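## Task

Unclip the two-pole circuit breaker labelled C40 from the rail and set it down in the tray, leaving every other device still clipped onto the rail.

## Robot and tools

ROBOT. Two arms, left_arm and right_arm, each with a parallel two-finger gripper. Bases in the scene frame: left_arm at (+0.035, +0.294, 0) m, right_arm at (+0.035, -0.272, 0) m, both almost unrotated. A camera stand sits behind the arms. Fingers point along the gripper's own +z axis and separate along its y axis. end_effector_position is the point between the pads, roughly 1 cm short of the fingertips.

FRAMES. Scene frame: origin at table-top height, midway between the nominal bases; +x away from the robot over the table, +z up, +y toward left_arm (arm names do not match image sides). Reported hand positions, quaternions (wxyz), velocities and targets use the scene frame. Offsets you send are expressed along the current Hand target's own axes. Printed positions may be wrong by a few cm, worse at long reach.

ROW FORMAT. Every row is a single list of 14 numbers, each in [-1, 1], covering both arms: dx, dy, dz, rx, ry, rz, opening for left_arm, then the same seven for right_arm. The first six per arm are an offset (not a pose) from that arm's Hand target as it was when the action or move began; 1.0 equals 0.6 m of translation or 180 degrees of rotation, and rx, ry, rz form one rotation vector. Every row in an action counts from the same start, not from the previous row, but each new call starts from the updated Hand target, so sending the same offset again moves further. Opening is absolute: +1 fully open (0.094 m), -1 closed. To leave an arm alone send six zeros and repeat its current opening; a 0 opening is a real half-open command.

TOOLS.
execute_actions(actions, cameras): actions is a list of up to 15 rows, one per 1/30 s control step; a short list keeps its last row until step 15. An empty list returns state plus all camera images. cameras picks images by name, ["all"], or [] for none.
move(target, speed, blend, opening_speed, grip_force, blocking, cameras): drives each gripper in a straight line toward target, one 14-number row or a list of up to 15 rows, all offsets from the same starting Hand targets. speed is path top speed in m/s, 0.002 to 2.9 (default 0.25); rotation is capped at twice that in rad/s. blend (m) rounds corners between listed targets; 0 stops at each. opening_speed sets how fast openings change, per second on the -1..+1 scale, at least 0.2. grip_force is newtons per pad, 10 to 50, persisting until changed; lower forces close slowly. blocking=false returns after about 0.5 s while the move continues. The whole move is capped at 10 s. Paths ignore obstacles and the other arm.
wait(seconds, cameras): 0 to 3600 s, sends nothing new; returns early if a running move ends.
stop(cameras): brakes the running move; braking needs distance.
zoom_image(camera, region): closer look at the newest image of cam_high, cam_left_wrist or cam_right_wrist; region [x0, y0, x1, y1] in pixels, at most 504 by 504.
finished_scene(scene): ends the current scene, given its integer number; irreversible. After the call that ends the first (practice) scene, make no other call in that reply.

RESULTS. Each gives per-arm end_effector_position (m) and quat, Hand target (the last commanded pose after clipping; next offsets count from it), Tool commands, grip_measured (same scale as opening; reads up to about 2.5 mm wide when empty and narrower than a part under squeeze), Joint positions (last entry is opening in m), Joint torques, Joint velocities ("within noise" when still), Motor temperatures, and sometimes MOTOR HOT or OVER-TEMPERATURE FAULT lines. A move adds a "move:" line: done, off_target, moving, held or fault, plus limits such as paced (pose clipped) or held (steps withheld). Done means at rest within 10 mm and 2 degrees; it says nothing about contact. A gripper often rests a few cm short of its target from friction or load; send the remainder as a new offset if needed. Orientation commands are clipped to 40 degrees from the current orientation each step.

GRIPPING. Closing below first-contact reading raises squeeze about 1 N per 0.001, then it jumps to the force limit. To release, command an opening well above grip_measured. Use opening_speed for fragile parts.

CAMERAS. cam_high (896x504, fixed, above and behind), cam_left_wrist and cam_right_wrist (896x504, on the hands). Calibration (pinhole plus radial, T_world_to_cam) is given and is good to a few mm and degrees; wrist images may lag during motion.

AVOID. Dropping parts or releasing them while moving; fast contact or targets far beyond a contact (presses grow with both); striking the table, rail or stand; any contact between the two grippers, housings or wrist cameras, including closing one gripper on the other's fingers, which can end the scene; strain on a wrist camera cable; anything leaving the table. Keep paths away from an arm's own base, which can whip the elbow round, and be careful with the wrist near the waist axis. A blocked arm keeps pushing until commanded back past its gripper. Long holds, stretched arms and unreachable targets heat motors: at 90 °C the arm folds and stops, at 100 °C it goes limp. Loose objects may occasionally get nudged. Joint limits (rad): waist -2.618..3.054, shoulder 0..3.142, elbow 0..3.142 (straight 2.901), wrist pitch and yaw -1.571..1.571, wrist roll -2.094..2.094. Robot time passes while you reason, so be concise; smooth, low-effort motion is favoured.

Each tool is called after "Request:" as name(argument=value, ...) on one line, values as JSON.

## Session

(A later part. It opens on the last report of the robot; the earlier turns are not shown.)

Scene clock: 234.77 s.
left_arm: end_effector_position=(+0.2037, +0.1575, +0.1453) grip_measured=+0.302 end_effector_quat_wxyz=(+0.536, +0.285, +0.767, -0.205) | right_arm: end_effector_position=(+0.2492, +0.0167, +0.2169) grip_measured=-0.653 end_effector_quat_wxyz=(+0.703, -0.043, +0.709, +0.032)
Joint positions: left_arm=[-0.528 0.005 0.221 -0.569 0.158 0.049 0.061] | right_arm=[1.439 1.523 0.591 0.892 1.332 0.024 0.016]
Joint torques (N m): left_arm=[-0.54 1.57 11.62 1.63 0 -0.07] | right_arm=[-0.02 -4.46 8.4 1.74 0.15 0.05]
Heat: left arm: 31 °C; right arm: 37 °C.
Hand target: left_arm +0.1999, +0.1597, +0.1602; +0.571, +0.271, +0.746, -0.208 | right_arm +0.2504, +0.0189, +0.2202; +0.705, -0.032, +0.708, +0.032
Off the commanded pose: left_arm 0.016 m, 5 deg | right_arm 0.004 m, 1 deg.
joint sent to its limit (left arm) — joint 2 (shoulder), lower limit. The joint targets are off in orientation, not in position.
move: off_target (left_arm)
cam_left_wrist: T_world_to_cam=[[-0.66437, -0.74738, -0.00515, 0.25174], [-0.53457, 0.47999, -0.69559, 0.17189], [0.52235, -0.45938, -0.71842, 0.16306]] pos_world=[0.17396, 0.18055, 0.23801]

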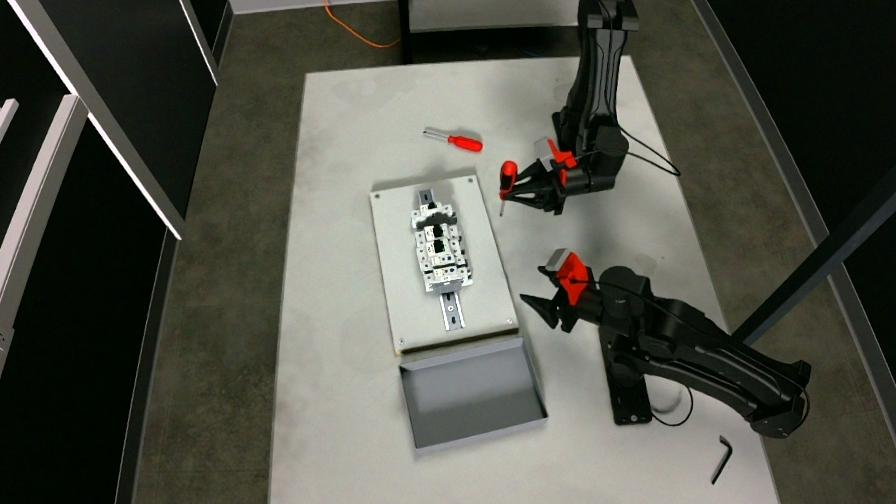

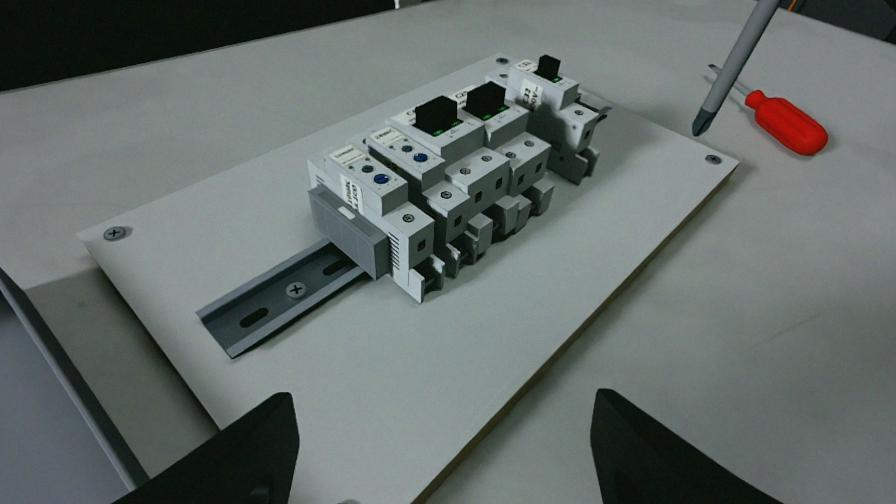

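Request:
zoom_image(camera="cam_left_wrist", region=[410, 130, 610, 290])

Scaled by 2.520 from the camera's image (finer frame: 1280x720).

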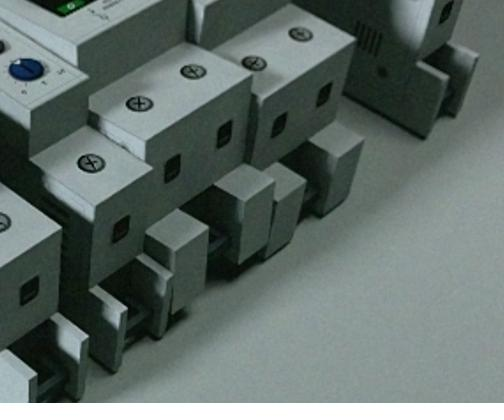

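Request:
move(target=[0,0,0,0,0,0,0.3,0.1087,0.0118,0.0925,0,0,0,-0.9], speed=0.15, cameras=["cam_high","cam_left_wrist"])

Request:
zoom_image(camera="cam_left_wrist", region=[410, 130, 610, 290])

Request:
zoom_image(camera="cam_high", region=[400, 190, 520, 290])

Scene clock: 247.93 s.
left_arm: end_effector_position=(+0.2038, +0.1575, +0.1453) grip_measured=+0.302 end_effector_quat_wxyz=(+0.536, +0.285, +0.768, -0.205) | right_arm: end_effector_position=(+0.3014, +0.0256, +0.1540) grip_measured=-0.653 end_effector_quat_wxyz=(+0.702, -0.035, +0.711, +0.026)
Joint positions: left_arm=[-0.528 0.005 0.221 -0.569 0.158 0.049 0.061] | right_arm=[1.27 1.846 0.591 1.222 1.182 0.018 0.016]
Joint torques (N m): left_arm=[-0.53 1.7 11.48 1.67 -0.02 -0.05] | right_arm=[-0.46 -5.7 6.9 1.91 -0.07 0.01]
Heat: left arm: 33 °C; right arm: 37 °C.
Hand target: left_arm +0.2012, +0.1588, +0.1604; +0.550, +0.281, +0.758, -0.208 (not the last commanded pose) | right_arm +0.3047, +0.0310, +0.1548; +0.705, -0.032, +0.708, +0.032
Off the commanded pose: left_arm 0.016 m, 5 deg | right_arm 0.006 m, 1 deg.
move: done
cam_left_wrist: T_world_to_cam=[[-0.66403, -0.74769, -0.0049, 0.25175], [-0.5349, 0.47961, -0.6956, 0.17197], [0.52244, -0.45928, -0.71841, 0.16307]] pos_world=[0.17396, 0.18065, 0.23801]

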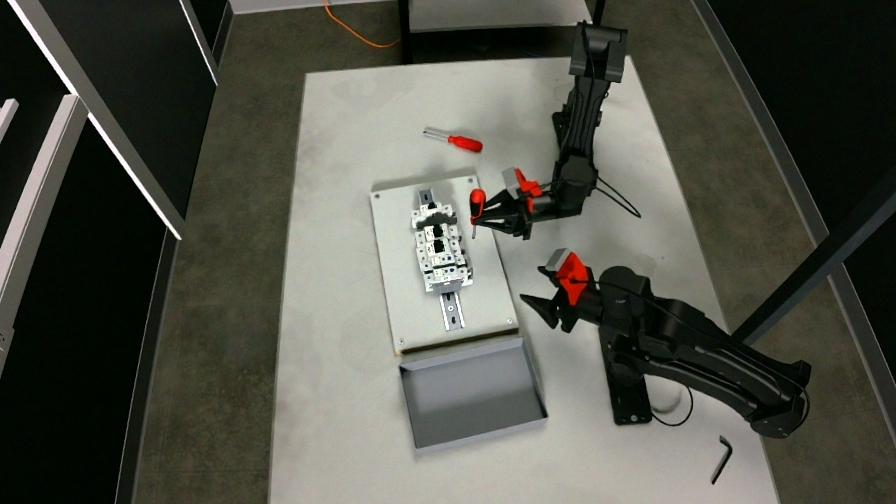

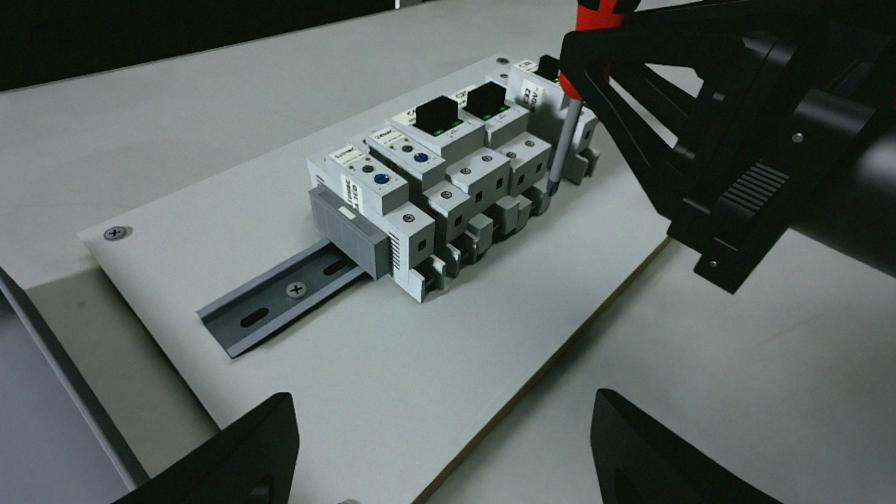

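Scaled by 2.520 from the camera's image (finer frame: 1280x720).

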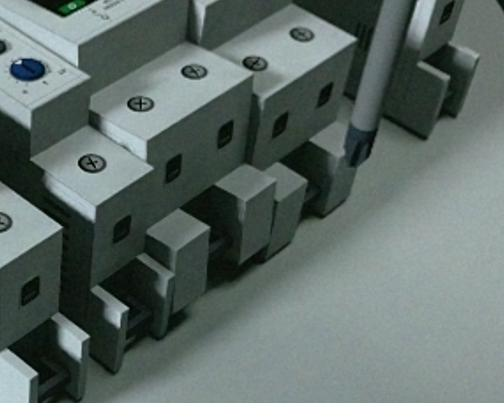

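Scaled by 4.200 from the camera's image (finer frame: 1280x720).

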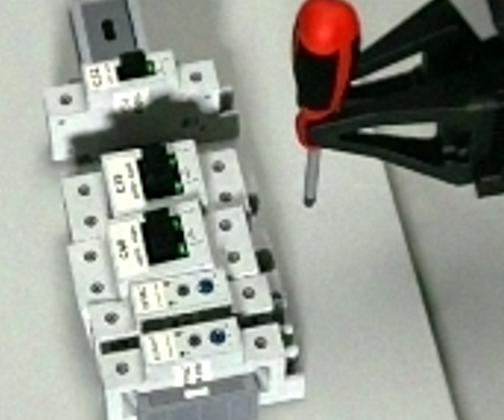

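Request:
move(target=[0,0,0,0,0,0,0.3,0,0.0365,0.015,0,0,0,-0.9], speed=0.15, cameras=["cam_high","cam_left_wrist"])

Request:
zoom_image(camera="cam_left_wrist", region=[410, 130, 610, 290])

Request:
zoom_image(camera="cam_high", region=[400, 190, 520, 290])

Scene clock: 263.00 s.
left_arm: end_effector_position=(+0.2038, +0.1575, +0.1453) grip_measured=+0.302 end_effector_quat_wxyz=(+0.536, +0.285, +0.768, -0.205) | right_arm: end_effector_position=(+0.3080, +0.0475, +0.1566) grip_measured=-0.653 end_effector_quat_wxyz=(+0.705, -0.029, +0.708, +0.034)
Joint positions: left_arm=[-0.528 0.005 0.221 -0.569 0.158 0.049 0.061] | right_arm=[1.27 1.909 0.685 1.216 1.18 0.015 0.016]
Joint torques (N m): left_arm=[-0.51 1.72 11.48 1.67 -0.01 -0.06] | right_arm=[-0.38 -6.31 7.72 1.65 -0.06 0.02]
Motor temperatures (°C): left_arm=[18 26 35 27 17 20 17] | right_arm=[22 24 37 28 21 17 22]
Heat: left arm: 35 °C; right arm: 37 °C.
Hand target: left_arm +0.2012, +0.1588, +0.1604; +0.550, +0.281, +0.758, -0.208 | right_arm +0.3116, +0.0536, +0.1546; +0.705, -0.033, +0.708, +0.032
Off the commanded pose: left_arm 0.015 m, 2 deg | right_arm 0.007 m, 0 deg.
move: done
cam_left_wrist: T_world_to_cam=[[-0.66403, -0.74769, -0.0049, 0.25175], [-0.5349, 0.47961, -0.6956, 0.17197], [0.52244, -0.45928, -0.71841, 0.16307]] pos_world=[0.17396, 0.18065, 0.23801]

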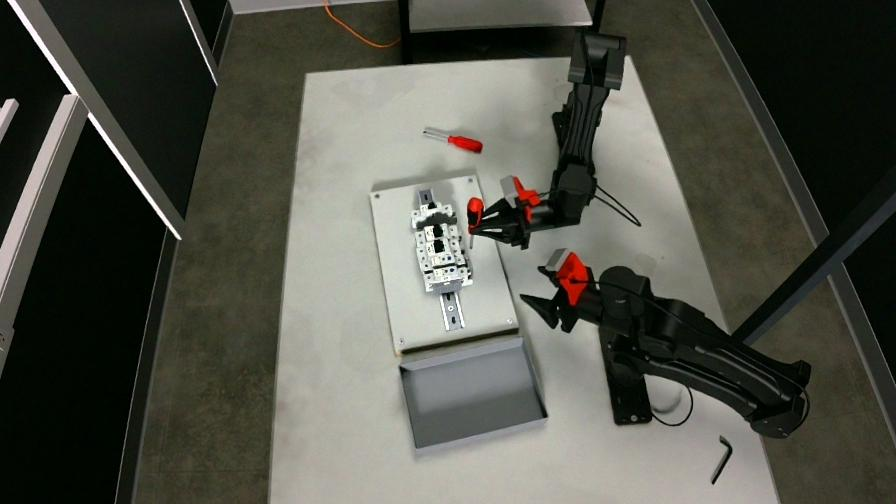

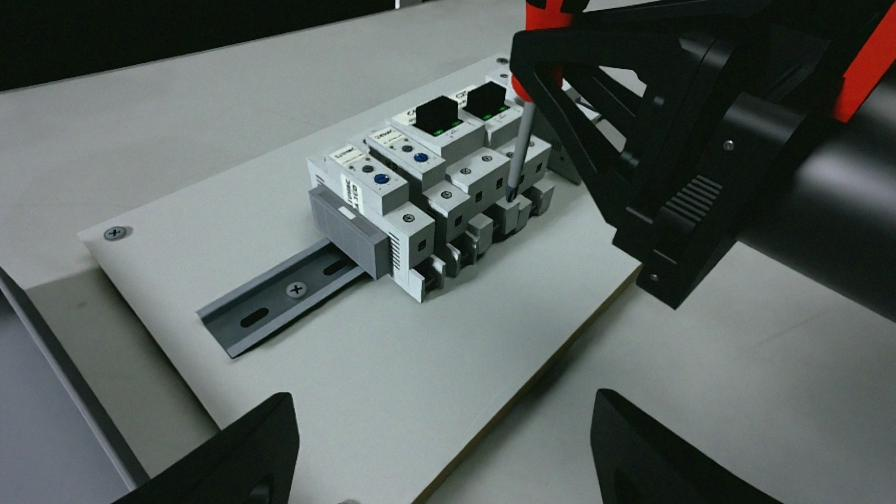

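Scaled by 2.520 from the camera's image (finer frame: 1280x720).

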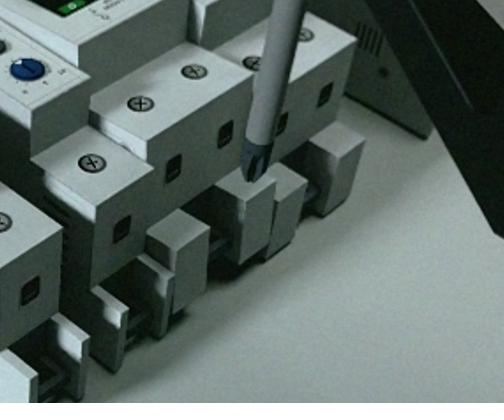

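Scaled by 4.200 from the camera's image (finer frame: 1280x720).

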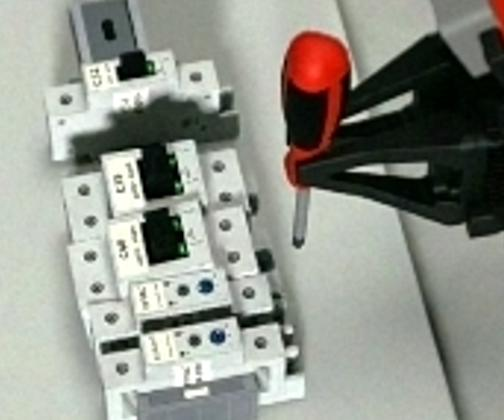

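Request:
move(target=[0,0,0,0,0,0,0.3,0.02,-0.0085,0.0193,0,0,0,-0.9], speed=0.1, cameras=["cam_high","cam_left_wrist"])

Request:
zoom_image(camera="cam_left_wrist", region=[440, 150, 560, 250])

Request:
zoom_image(camera="cam_high", region=[420, 210, 500, 280])

Scene clock: 285.67 s.
left_arm: end_effector_position=(+0.2038, +0.1575, +0.1453) grip_measured=+0.302 end_effector_quat_wxyz=(+0.536, +0.285, +0.768, -0.205) | right_arm: end_effector_position=(+0.3209, +0.0439, +0.1427) grip_measured=-0.653 end_effector_quat_wxyz=(+0.702, -0.034, +0.711, +0.025)
Joint positions: left_arm=[-0.528 0.005 0.221 -0.569 0.158 0.049 0.061] | right_arm=[1.229 1.955 0.685 1.24 1.144 0.015 0.016]
Joint torques (N m): left_arm=[-0.51 1.72 11.48 1.66 -0.02 -0.06] | right_arm=[-0.28 -6.5 6.79 1.93 -0.09 0.01]
Heat: left arm: 35 °C; right arm: 37 °C.
Hand target: left_arm +0.2012, +0.1588, +0.1604; +0.550, +0.281, +0.758, -0.208 | right_arm +0.3237, +0.0495, +0.1426; +0.705, -0.032, +0.708, +0.032
Off the commanded pose: left_arm 0.015 m, 2 deg | right_arm 0.006 m, 1 deg.
move: done
cam_left_wrist: T_world_to_cam=[[-0.66403, -0.74769, -0.0049, 0.25175], [-0.5349, 0.47961, -0.6956, 0.17197], [0.52244, -0.45928, -0.71841, 0.16307]] pos_world=[0.17396, 0.18065, 0.23801]

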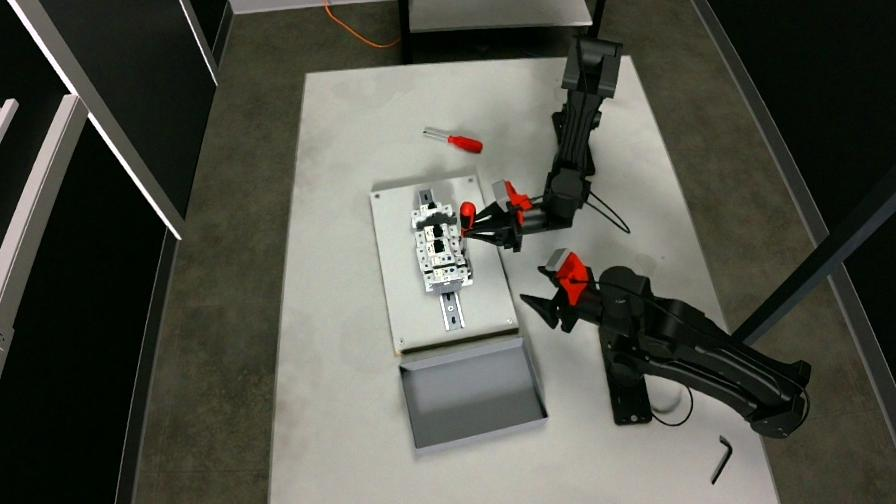

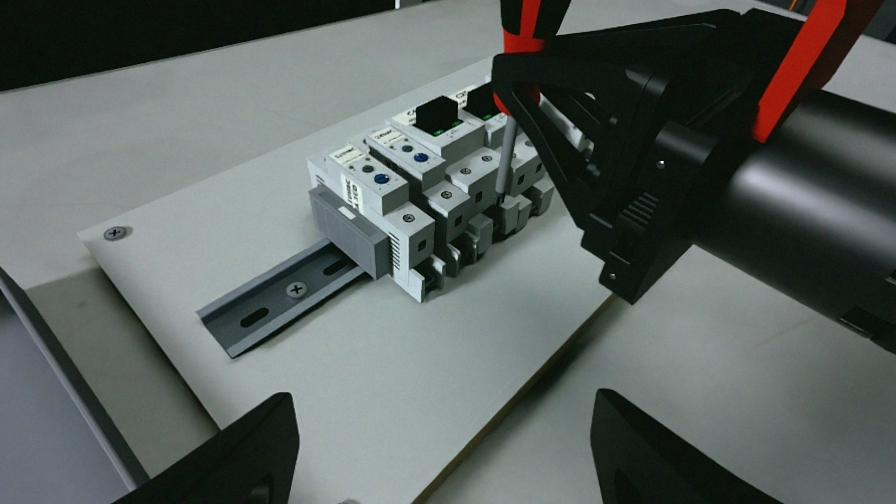

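Scaled by 4.200 from the camera's image (finer frame: 1280x720).

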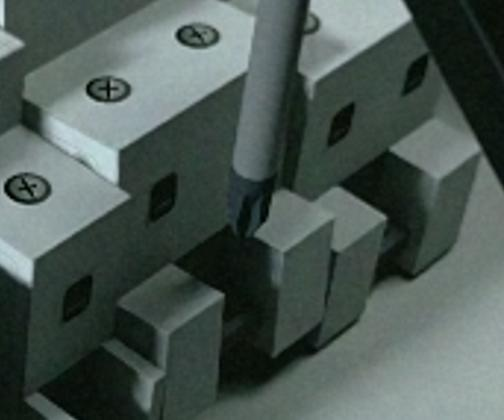

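Scaled by 6.300 from the camera's image (finer frame: 1280x720).

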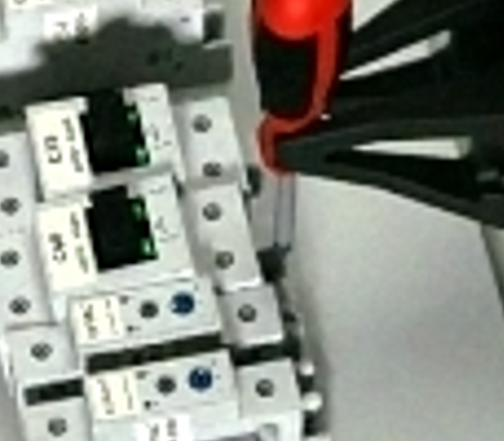

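Request:
move(target=[[0,0,0,0,0,0,0.3,0,0.0078,0.0057,0,0,0,-0.9],[0,0,0,0,0,0,0.3,0.02,0.0078,0.0057,0,0,0,-0.9]], speed=0.05, cameras=["cam_high","cam_left_wrist"])

Request:
zoom_image(camera="cam_left_wrist", region=[440, 150, 560, 250])

Request:
zoom_image(camera="cam_high", region=[420, 210, 500, 280])

Scene clock: 295.23 s.
left_arm: end_effector_position=(+0.2038, +0.1575, +0.1453) grip_measured=+0.302 end_effector_quat_wxyz=(+0.536, +0.285, +0.768, -0.205) | right_arm: end_effector_position=(+0.3226, +0.0496, +0.1344) grip_measured=-0.653 end_effector_quat_wxyz=(+0.705, -0.031, +0.708, +0.031)
Joint positions: left_arm=[-0.528 0.005 0.221 -0.569 0.158 0.049 0.061] | right_arm=[1.229 2.012 0.703 1.296 1.14 0.012 0.016]
Joint torques (N m): left_arm=[-0.5 1.72 11.48 1.67 -0.01 -0.06] | right_arm=[-0.55 -6.42 6.76 1.82 -0.09 0.04]
Heat: left arm: 35 °C; right arm: 36 °C.
Hand target: left_arm +0.2012, +0.1588, +0.1604; +0.550, +0.281, +0.758, -0.208 | right_arm +0.3266, +0.0546, +0.1307; +0.705, -0.032, +0.708, +0.032
Off the commanded pose: left_arm 0.015 m, 2 deg | right_arm 0.007 m, 0 deg.
move: done
cam_left_wrist: T_world_to_cam=[[-0.66403, -0.74769, -0.0049, 0.25175], [-0.5349, 0.47961, -0.6956, 0.17197], [0.52244, -0.45928, -0.71841, 0.16307]] pos_world=[0.17396, 0.18065, 0.23801]

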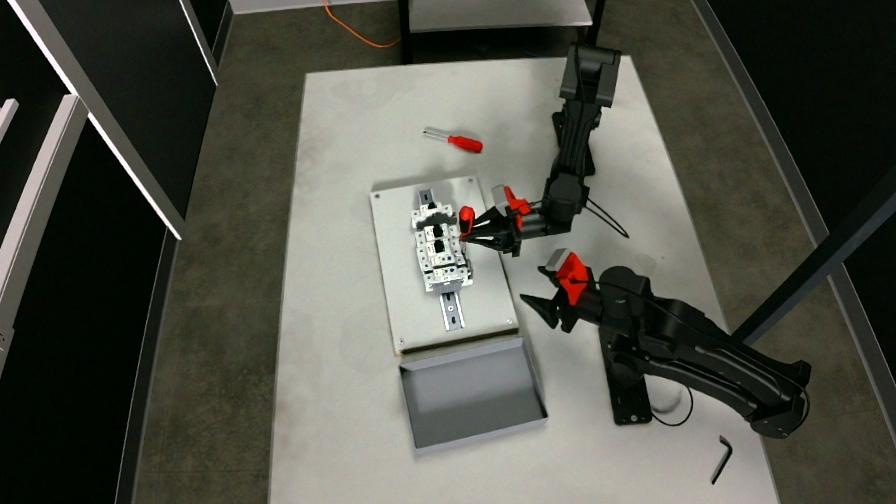

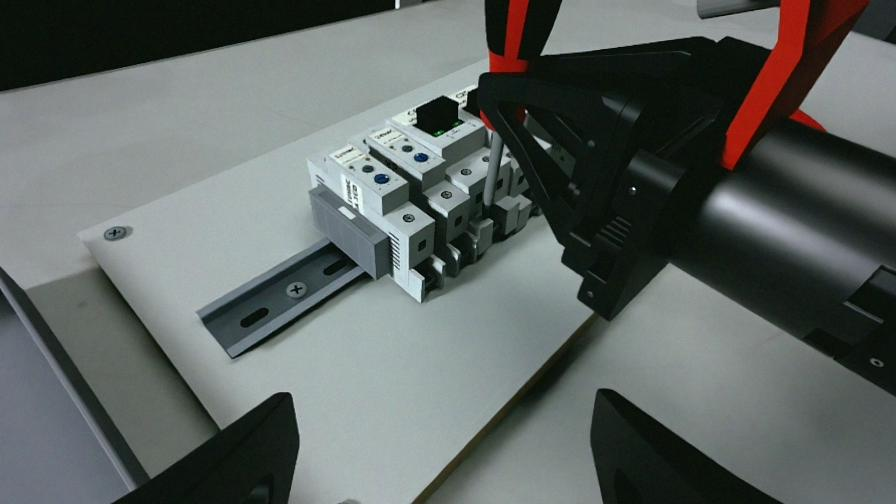

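Scaled by 4.200 from the camera's image (finer frame: 1280x720).

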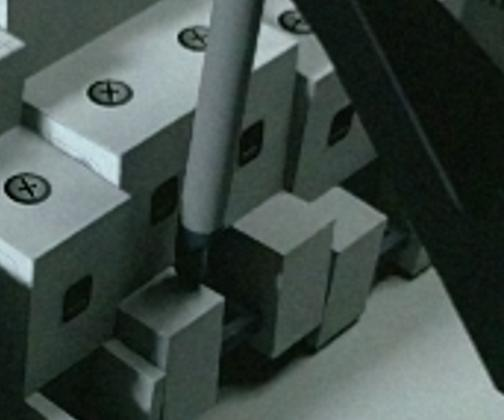

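Scaled by 6.300 from the camera's image (finer frame: 1280x720).

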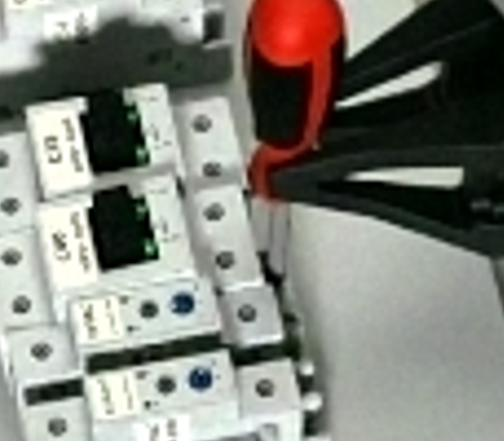

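Request:
move(target=[[0,0,0,0,0,0,0.3,-0.008,0,0,0,0,0,-0.9],[0,0,0,0,0,0,0.3,-0.008,-0.008,0,0,0,0,-0.9],[0,0,0,0,0,0,0.3,0.008,-0.008,0,0,0,0,-0.9]], speed=0.05, cameras=["cam_high","cam_left_wrist"])

Request:
zoom_image(camera="cam_left_wrist", region=[440, 150, 560, 250])

Request:
zoom_image(camera="cam_high", region=[420, 210, 500, 280])

Scene clock: 320.83 s.
left_arm: end_effector_position=(+0.2038, +0.1575, +0.1453) grip_measured=+0.302 end_effector_quat_wxyz=(+0.536, +0.285, +0.768, -0.205) | right_arm: end_effector_position=(+0.3246, +0.0484, +0.1345) grip_measured=-0.653 end_effector_quat_wxyz=(+0.707, -0.024, +0.706, +0.035)
Joint positions: left_arm=[-0.528 0.005 0.221 -0.569 0.158 0.049 0.061] | right_arm=[1.223 2.022 0.703 1.324 1.138 0.012 0.016]
Joint torques (N m): left_arm=[-0.53 1.7 11.49 1.67 -0.01 -0.06] | right_arm=[-0.53 -6.49 4.68 1.82 -0.12 0.06]
Heat: left arm: 36 °C; right arm: 36 °C.
Hand target: left_arm +0.2012, +0.1588, +0.1604; +0.550, +0.281, +0.758, -0.208 | right_arm +0.3271, +0.0497, +0.1258; +0.705, -0.032, +0.708, +0.032
Off the commanded pose: left_arm 0.015 m, 2 deg | right_arm 0.009 m, 1 deg.
move: done
cam_left_wrist: T_world_to_cam=[[-0.66403, -0.74769, -0.0049, 0.25175], [-0.5349, 0.47961, -0.6956, 0.17197], [0.52244, -0.45928, -0.71841, 0.16307]] pos_world=[0.17396, 0.18065, 0.23801]

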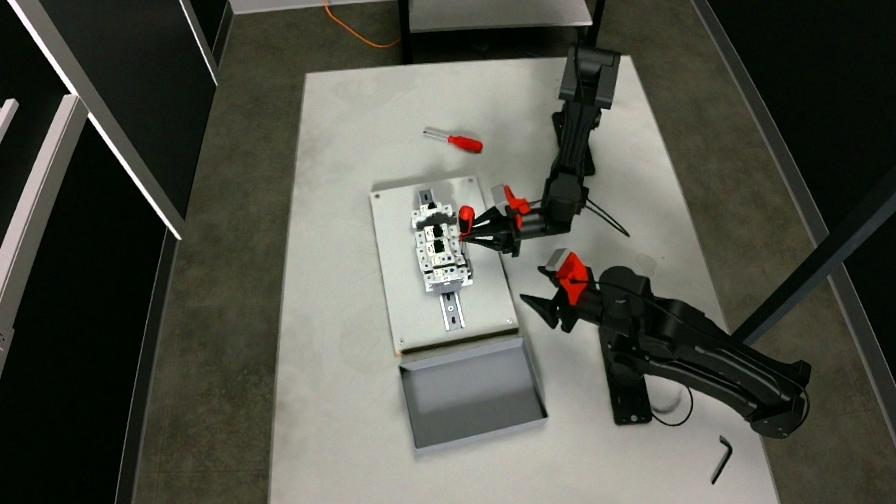

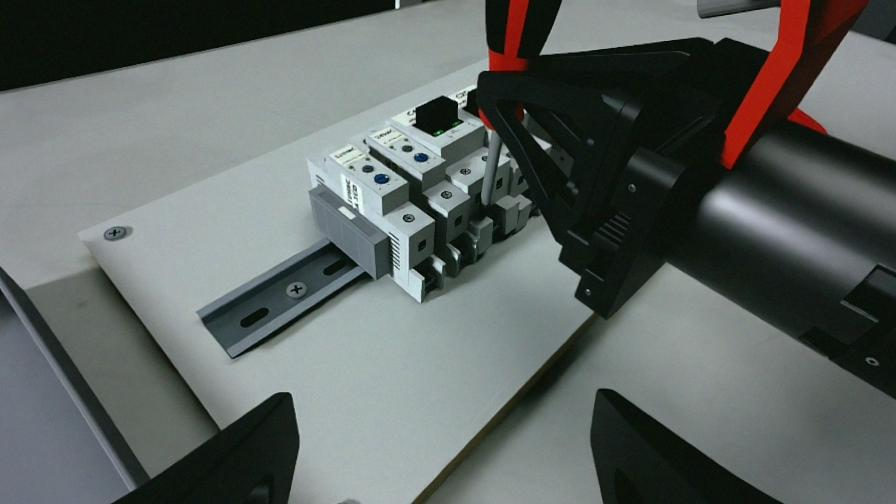

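Scaled by 4.200 from the camera's image (finer frame: 1280x720).

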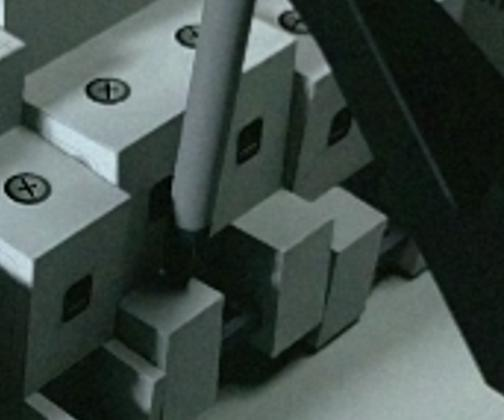

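Scaled by 6.300 from the camera's image (finer frame: 1280x720).

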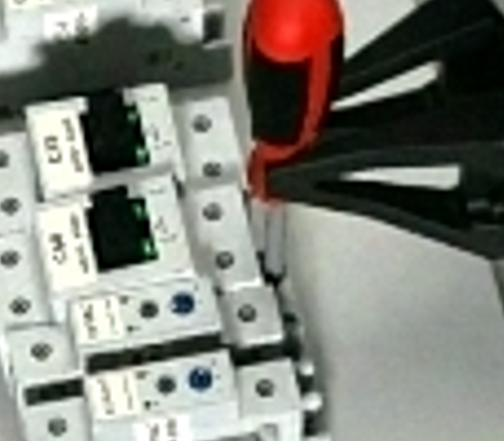

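Request:
move(target=[[0,0,0,0,0,0,0.3,-0.02,0,0,0,0,0,-0.9],[0,0,0,0,0,0,0.3,-0.02,-0.013,0,0,0,0,-0.9],[0,0,0,0,0,0,0.3,0.005,-0.013,0,0,0,0,-0.9]], speed=0.05, cameras=["cam_high","cam_left_wrist"])

Request:
zoom_image(camera="cam_left_wrist", region=[440, 150, 560, 250])

Scene clock: 327.37 s.
left_arm: end_effector_position=(+0.2038, +0.1575, +0.1453) grip_measured=+0.302 end_effector_quat_wxyz=(+0.536, +0.285, +0.768, -0.205) | right_arm: end_effector_position=(+0.3258, +0.0455, +0.1346) grip_measured=-0.653 end_effector_quat_wxyz=(+0.708, -0.025, +0.705, +0.041)
Joint positions: left_arm=[-0.528 0.005 0.221 -0.569 0.158 0.049 0.061] | right_arm=[1.214 2.019 0.686 1.346 1.12 0.009 0.016]
Joint torques (N m): left_arm=[-0.53 1.7 11.47 1.67 -0.01 -0.07] | right_arm=[-0.7 -6.35 3.34 1.88 -0.06 0.07]
Heat: left arm: 36 °C; right arm: 36 °C.
Hand target: left_arm +0.2012, +0.1588, +0.1604; +0.550, +0.281, +0.758, -0.208 | right_arm +0.3277, +0.0419, +0.1228; +0.705, -0.032, +0.708, +0.032
Off the commanded pose: left_arm 0.015 m, 2 deg | right_arm 0.012 m, 1 deg.
move: off_target (right_arm)
cam_left_wrist: T_world_to_cam=[[-0.66403, -0.74769, -0.0049, 0.25175], [-0.5349, 0.47961, -0.6956, 0.17197], [0.52244, -0.45928, -0.71841, 0.16307]] pos_world=[0.17396, 0.18065, 0.23801]

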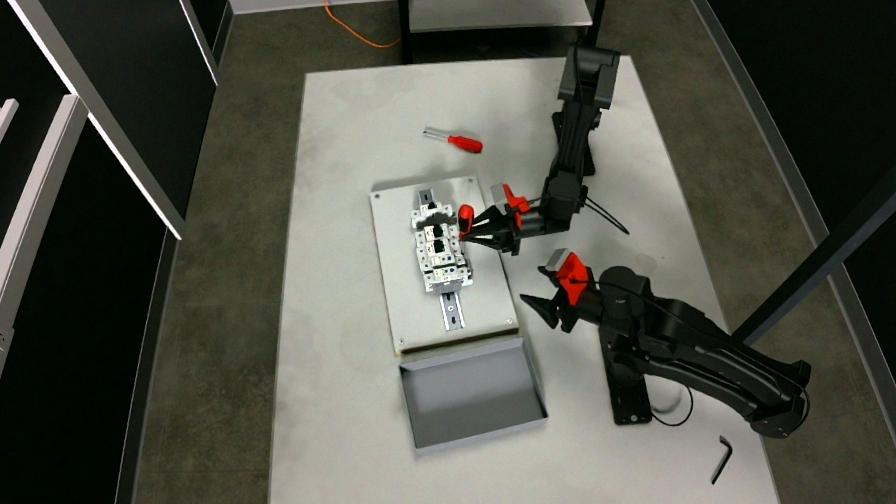

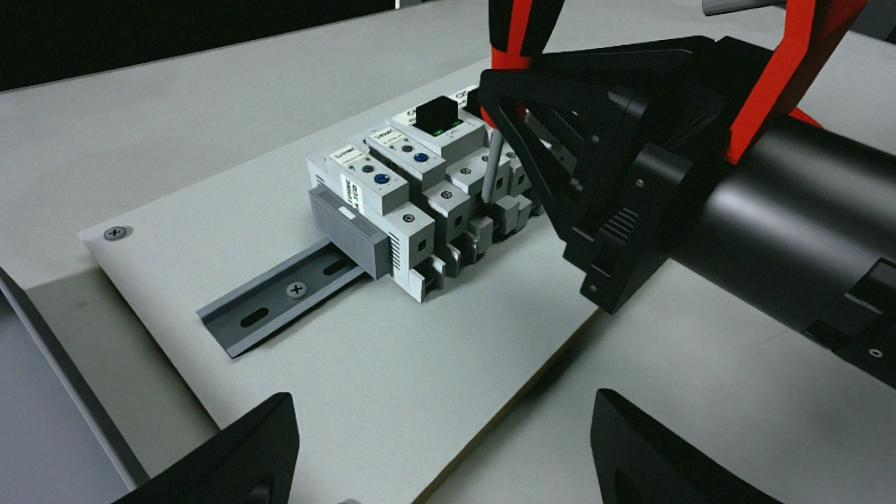

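Scaled by 4.200 from the camera's image (finer frame: 1280x720).

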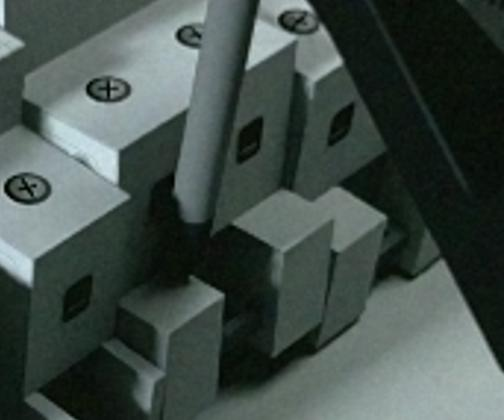

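Request:
move(target=[[0,0,0,0,0,0,0.3,-0.035,0,0,0,0,0,-0.9],[0,0,0,0,0,0,0.3,-0.035,0.0105,-0.0027,0,0,0,-0.9],[0,0,0,0,0,0,0.3,0.003,0.0105,-0.0027,0,0,0,-0.9]], speed=0.06, cameras=["cam_left_wrist"])

Request:
zoom_image(camera="cam_left_wrist", region=[440, 150, 560, 250])

Scene clock: 342.37 s.
left_arm: end_effector_position=(+0.2038, +0.1575, +0.1453) grip_measured=+0.302 end_effector_quat_wxyz=(+0.536, +0.285, +0.768, -0.205) | right_arm: end_effector_position=(+0.3259, +0.0442, +0.1334) grip_measured=-0.653 end_effector_quat_wxyz=(+0.710, -0.019, +0.703, +0.042)
Joint positions: left_arm=[-0.528 0.005 0.221 -0.569 0.158 0.049 0.061] | right_arm=[1.214 2.032 0.686 1.374 1.128 0.008 0.016]
Joint torques (N m): left_arm=[-0.53 1.72 11.48 1.67 -0.01 -0.06] | right_arm=[0.35 -5.94 5.14 1.64 -0.02 0.08]
Heat: left arm: 36 °C; right arm: 35 °C.
Hand target: left_arm +0.2012, +0.1588, +0.1604; +0.550, +0.281, +0.758, -0.208 | right_arm +0.3255, +0.0481, +0.1210; +0.705, -0.032, +0.708, +0.032
Off the commanded pose: left_arm 0.015 m, 2 deg | right_arm 0.013 m, 2 deg.
move: off_target (right_arm)
cam_left_wrist: T_world_to_cam=[[-0.66403, -0.74769, -0.0049, 0.25175], [-0.5349, 0.47961, -0.6956, 0.17197], [0.52244, -0.45928, -0.71841, 0.16307]] pos_world=[0.17396, 0.18065, 0.23801]

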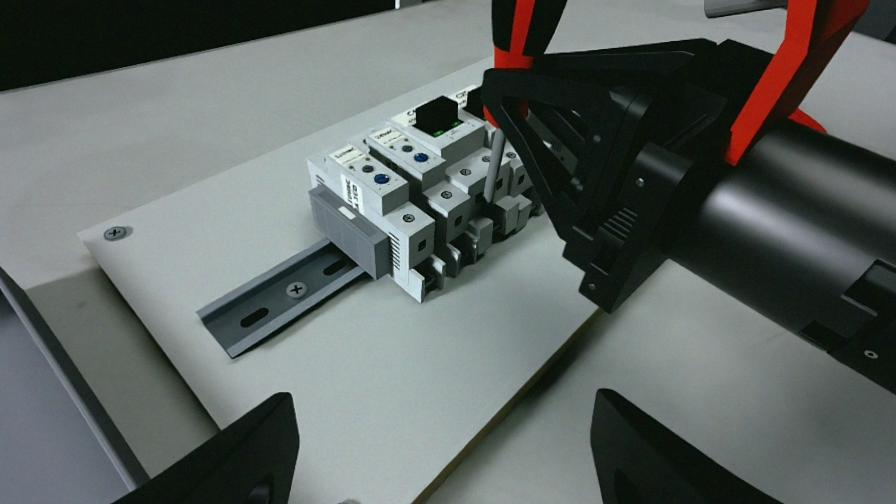

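Scaled by 4.200 from the camera's image (finer frame: 1280x720).

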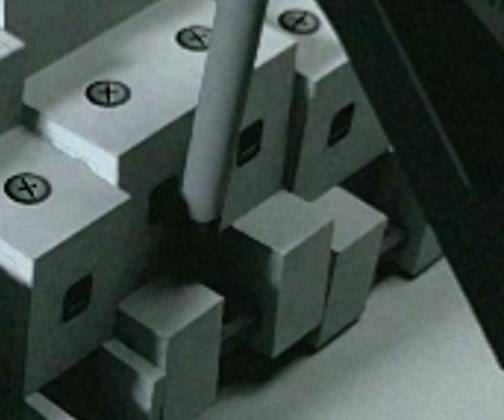

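Request:
move(target=[[0,0,0,0,0,0,0.3,-0.035,0,0,0,0,0,-0.9],[0,0,0,0,0,0,0.3,-0.035,-0.003,-0.0067,0,0,0,-0.9],[0,0,0,0,0,0,0.3,0.003,-0.003,-0.0067,0,0,0,-0.9]], speed=0.06, cameras=["cam_left_wrist"])

Request:
zoom_image(camera="cam_left_wrist", region=[440, 150, 560, 250])

Scene clock: 350.33 s.
left_arm: end_effector_position=(+0.2038, +0.1575, +0.1453) grip_measured=+0.302 end_effector_quat_wxyz=(+0.536, +0.285, +0.768, -0.205) | right_arm: end_effector_position=(+0.3243, +0.0460, +0.1259) grip_measured=-0.653 end_effector_quat_wxyz=(+0.705, -0.032, +0.708, +0.032)
Joint positions: left_arm=[-0.528 0.005 0.221 -0.569 0.158 0.049 0.061] | right_arm=[1.22 2.041 0.686 1.346 1.127 0.009 0.016]
Joint torques (N m): left_arm=[-0.53 1.72 11.48 1.67 -0.02 -0.06] | right_arm=[0.61 -6.75 3.9 1.97 0.09 0.1]
Heat: left arm: 36 °C; right arm: 35 °C.
Hand target: left_arm +0.2012, +0.1588, +0.1604; +0.550, +0.281, +0.758, -0.208 | right_arm +0.3217, +0.0459, +0.1192; +0.705, -0.032, +0.708, +0.032
Off the commanded pose: left_arm 0.015 m, 2 deg | right_arm 0.007 m, 0 deg.
move: done
cam_left_wrist: T_world_to_cam=[[-0.66403, -0.74769, -0.0049, 0.25175], [-0.5349, 0.47961, -0.6956, 0.17197], [0.52244, -0.45928, -0.71841, 0.16307]] pos_world=[0.17396, 0.18065, 0.23801]

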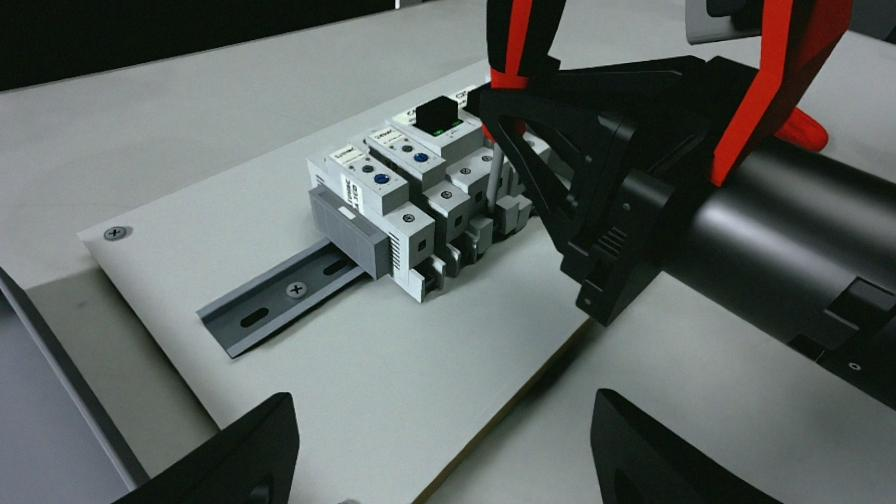

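Scaled by 4.200 from the camera's image (finer frame: 1280x720).

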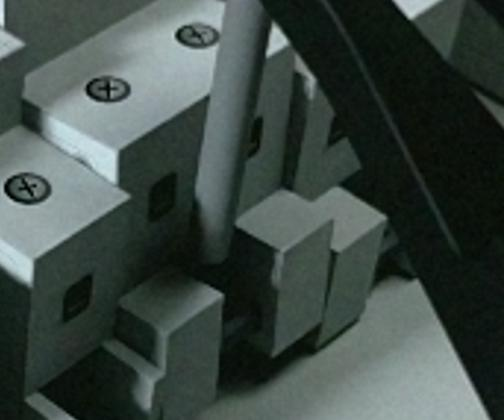

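Request:
move(target=[0,0,0,0,0,0,0.3,0.02,0,0,0,0,0,-0.9], speed=0.05, cameras=["cam_left_wrist"])

Request:
zoom_image(camera="cam_left_wrist", region=[440, 150, 560, 250])

Scene clock: 356.17 s.
left_arm: end_effector_position=(+0.2038, +0.1575, +0.1453) grip_measured=+0.302 end_effector_quat_wxyz=(+0.536, +0.285, +0.768, -0.205) | right_arm: end_effector_position=(+0.3246, +0.0429, +0.1215) grip_measured=-0.653 end_effector_quat_wxyz=(+0.711, -0.014, +0.702, +0.039)
Joint positions: left_arm=[-0.528 0.005 0.221 -0.569 0.158 0.049 0.061] | right_arm=[1.22 2.086 0.686 1.431 1.144 0.006 0.016]
Joint torques (N m): left_arm=[-0.51 1.7 11.48 1.67 -0.02 -0.06] | right_arm=[0.66 -6.19 3.52 1.68 -0.09 0.08]
Heat: left arm: 36 °C; right arm: 35 °C.
Hand target: left_arm +0.2012, +0.1588, +0.1604; +0.550, +0.281, +0.758, -0.208 | right_arm +0.3216, +0.0459, +0.1072; +0.705, -0.032, +0.708, +0.032
Off the commanded pose: left_arm 0.015 m, 2 deg | right_arm 0.015 m, 2 deg.
move: off_target (right_arm)
cam_left_wrist: T_world_to_cam=[[-0.66403, -0.74769, -0.0049, 0.25175], [-0.5349, 0.47961, -0.6956, 0.17197], [0.52244, -0.45928, -0.71841, 0.16307]] pos_world=[0.17396, 0.18065, 0.23801]

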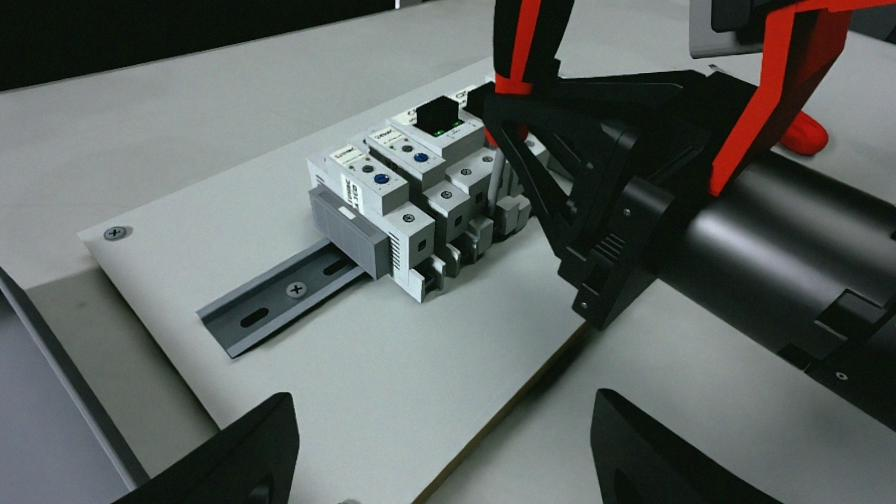

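Scaled by 4.200 from the camera's image (finer frame: 1280x720).

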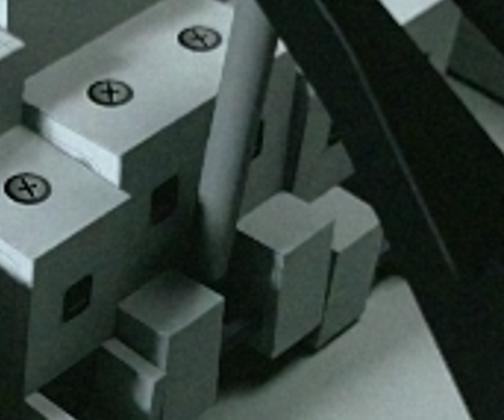

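Request:
move(target=[[0,0,0,0,0,0,0.3,-0.019,0,0,0,0,0,-0.9],[0,0,0,0,0,0,0.3,-0.019,0,0.0275,0,0.083,0,-0.9]], speed=0.06, cameras=["cam_left_wrist","cam_high"])

Request:
zoom_image(camera="cam_left_wrist", region=[440, 150, 560, 250])

Request:
zoom_image(camera="cam_high", region=[420, 210, 500, 280])

Scene clock: 366.70 s.
left_arm: end_effector_position=(+0.2038, +0.1575, +0.1453) grip_measured=+0.302 end_effector_quat_wxyz=(+0.536, +0.285, +0.768, -0.205) | right_arm: end_effector_position=(+0.3380, +0.0443, +0.1225) grip_measured=-0.653 end_effector_quat_wxyz=(+0.625, -0.018, +0.780, +0.028)
Joint positions: left_arm=[-0.528 0.005 0.221 -0.569 0.158 0.049 0.061] | right_arm=[1.172 1.841 0.806 0.576 1.057 0.428 0.016]
Joint torques (N m): left_arm=[-0.53 1.7 11.47 1.67 -0.02 -0.06] | right_arm=[-0.51 -9.65 7.19 1.12 -0.19 0.17]
Heat: left arm: 36 °C; right arm: 35 °C.
Hand target: left_arm +0.2012, +0.1588, +0.1604; +0.550, +0.281, +0.758, -0.208 | right_arm +0.3381, +0.0475, +0.1185; +0.607, -0.036, +0.794, +0.028
Off the commanded pose: left_arm 0.015 m, 2 deg | right_arm 0.005 m, 3 deg.
move: off_target (right_arm)
cam_left_wrist: T_world_to_cam=[[-0.66403, -0.74769, -0.0049, 0.25175], [-0.5349, 0.47961, -0.6956, 0.17197], [0.52244, -0.45928, -0.71841, 0.16307]] pos_world=[0.17396, 0.18065, 0.23801]
Images, in order (width x height): cam_high 896x504, cam_left_wrist 896x504.

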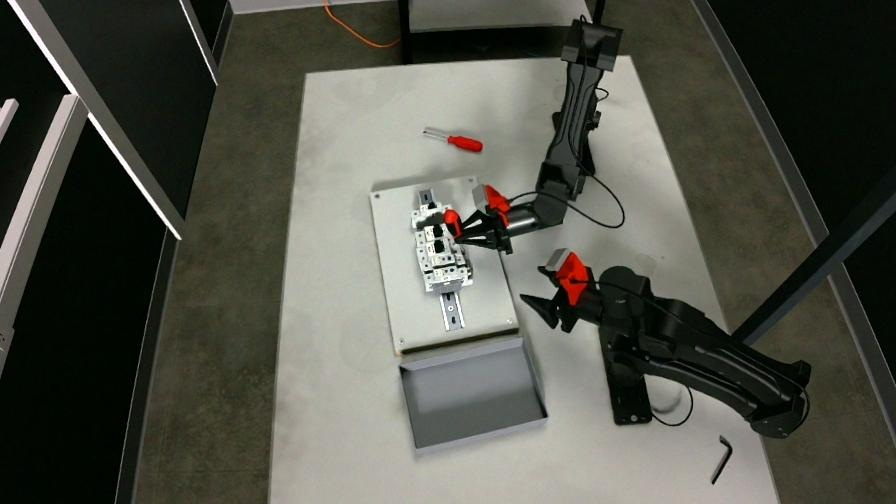

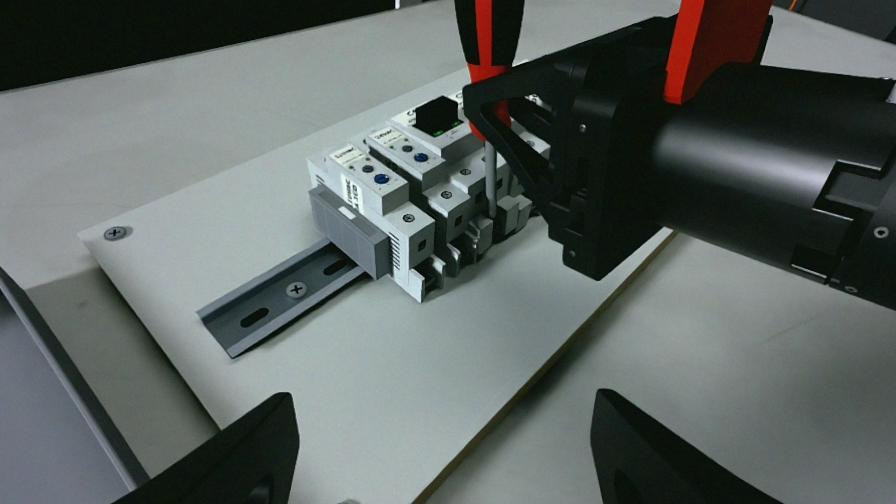

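Scaled by 4.200 from the camera's image (finer frame: 1280x720).

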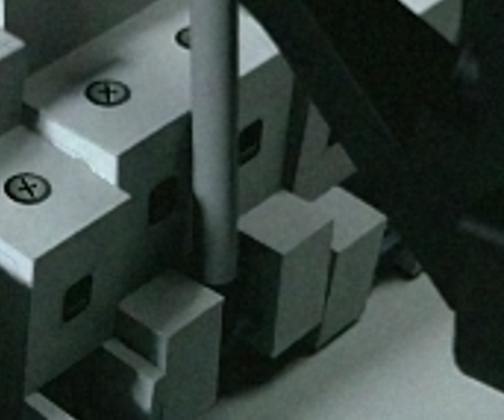

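Scaled by 6.300 from the camera's image (finer frame: 1280x720).

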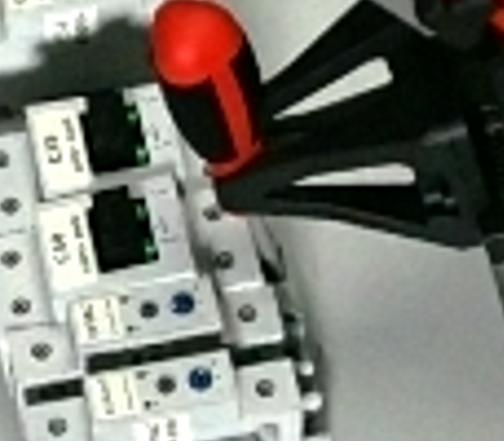

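Request:
zoom_image(camera="cam_left_wrist", region=[476, 195, 536, 245])

Scaled by 8.400 from the camera's image (finer frame: 1280x720).

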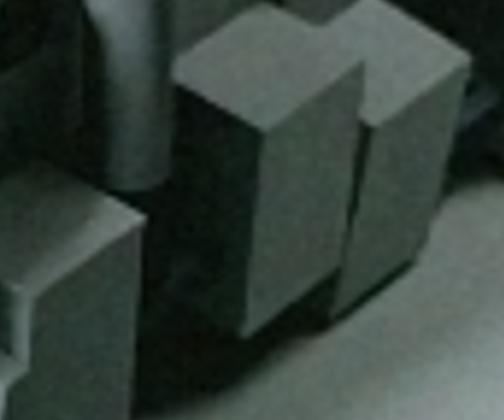

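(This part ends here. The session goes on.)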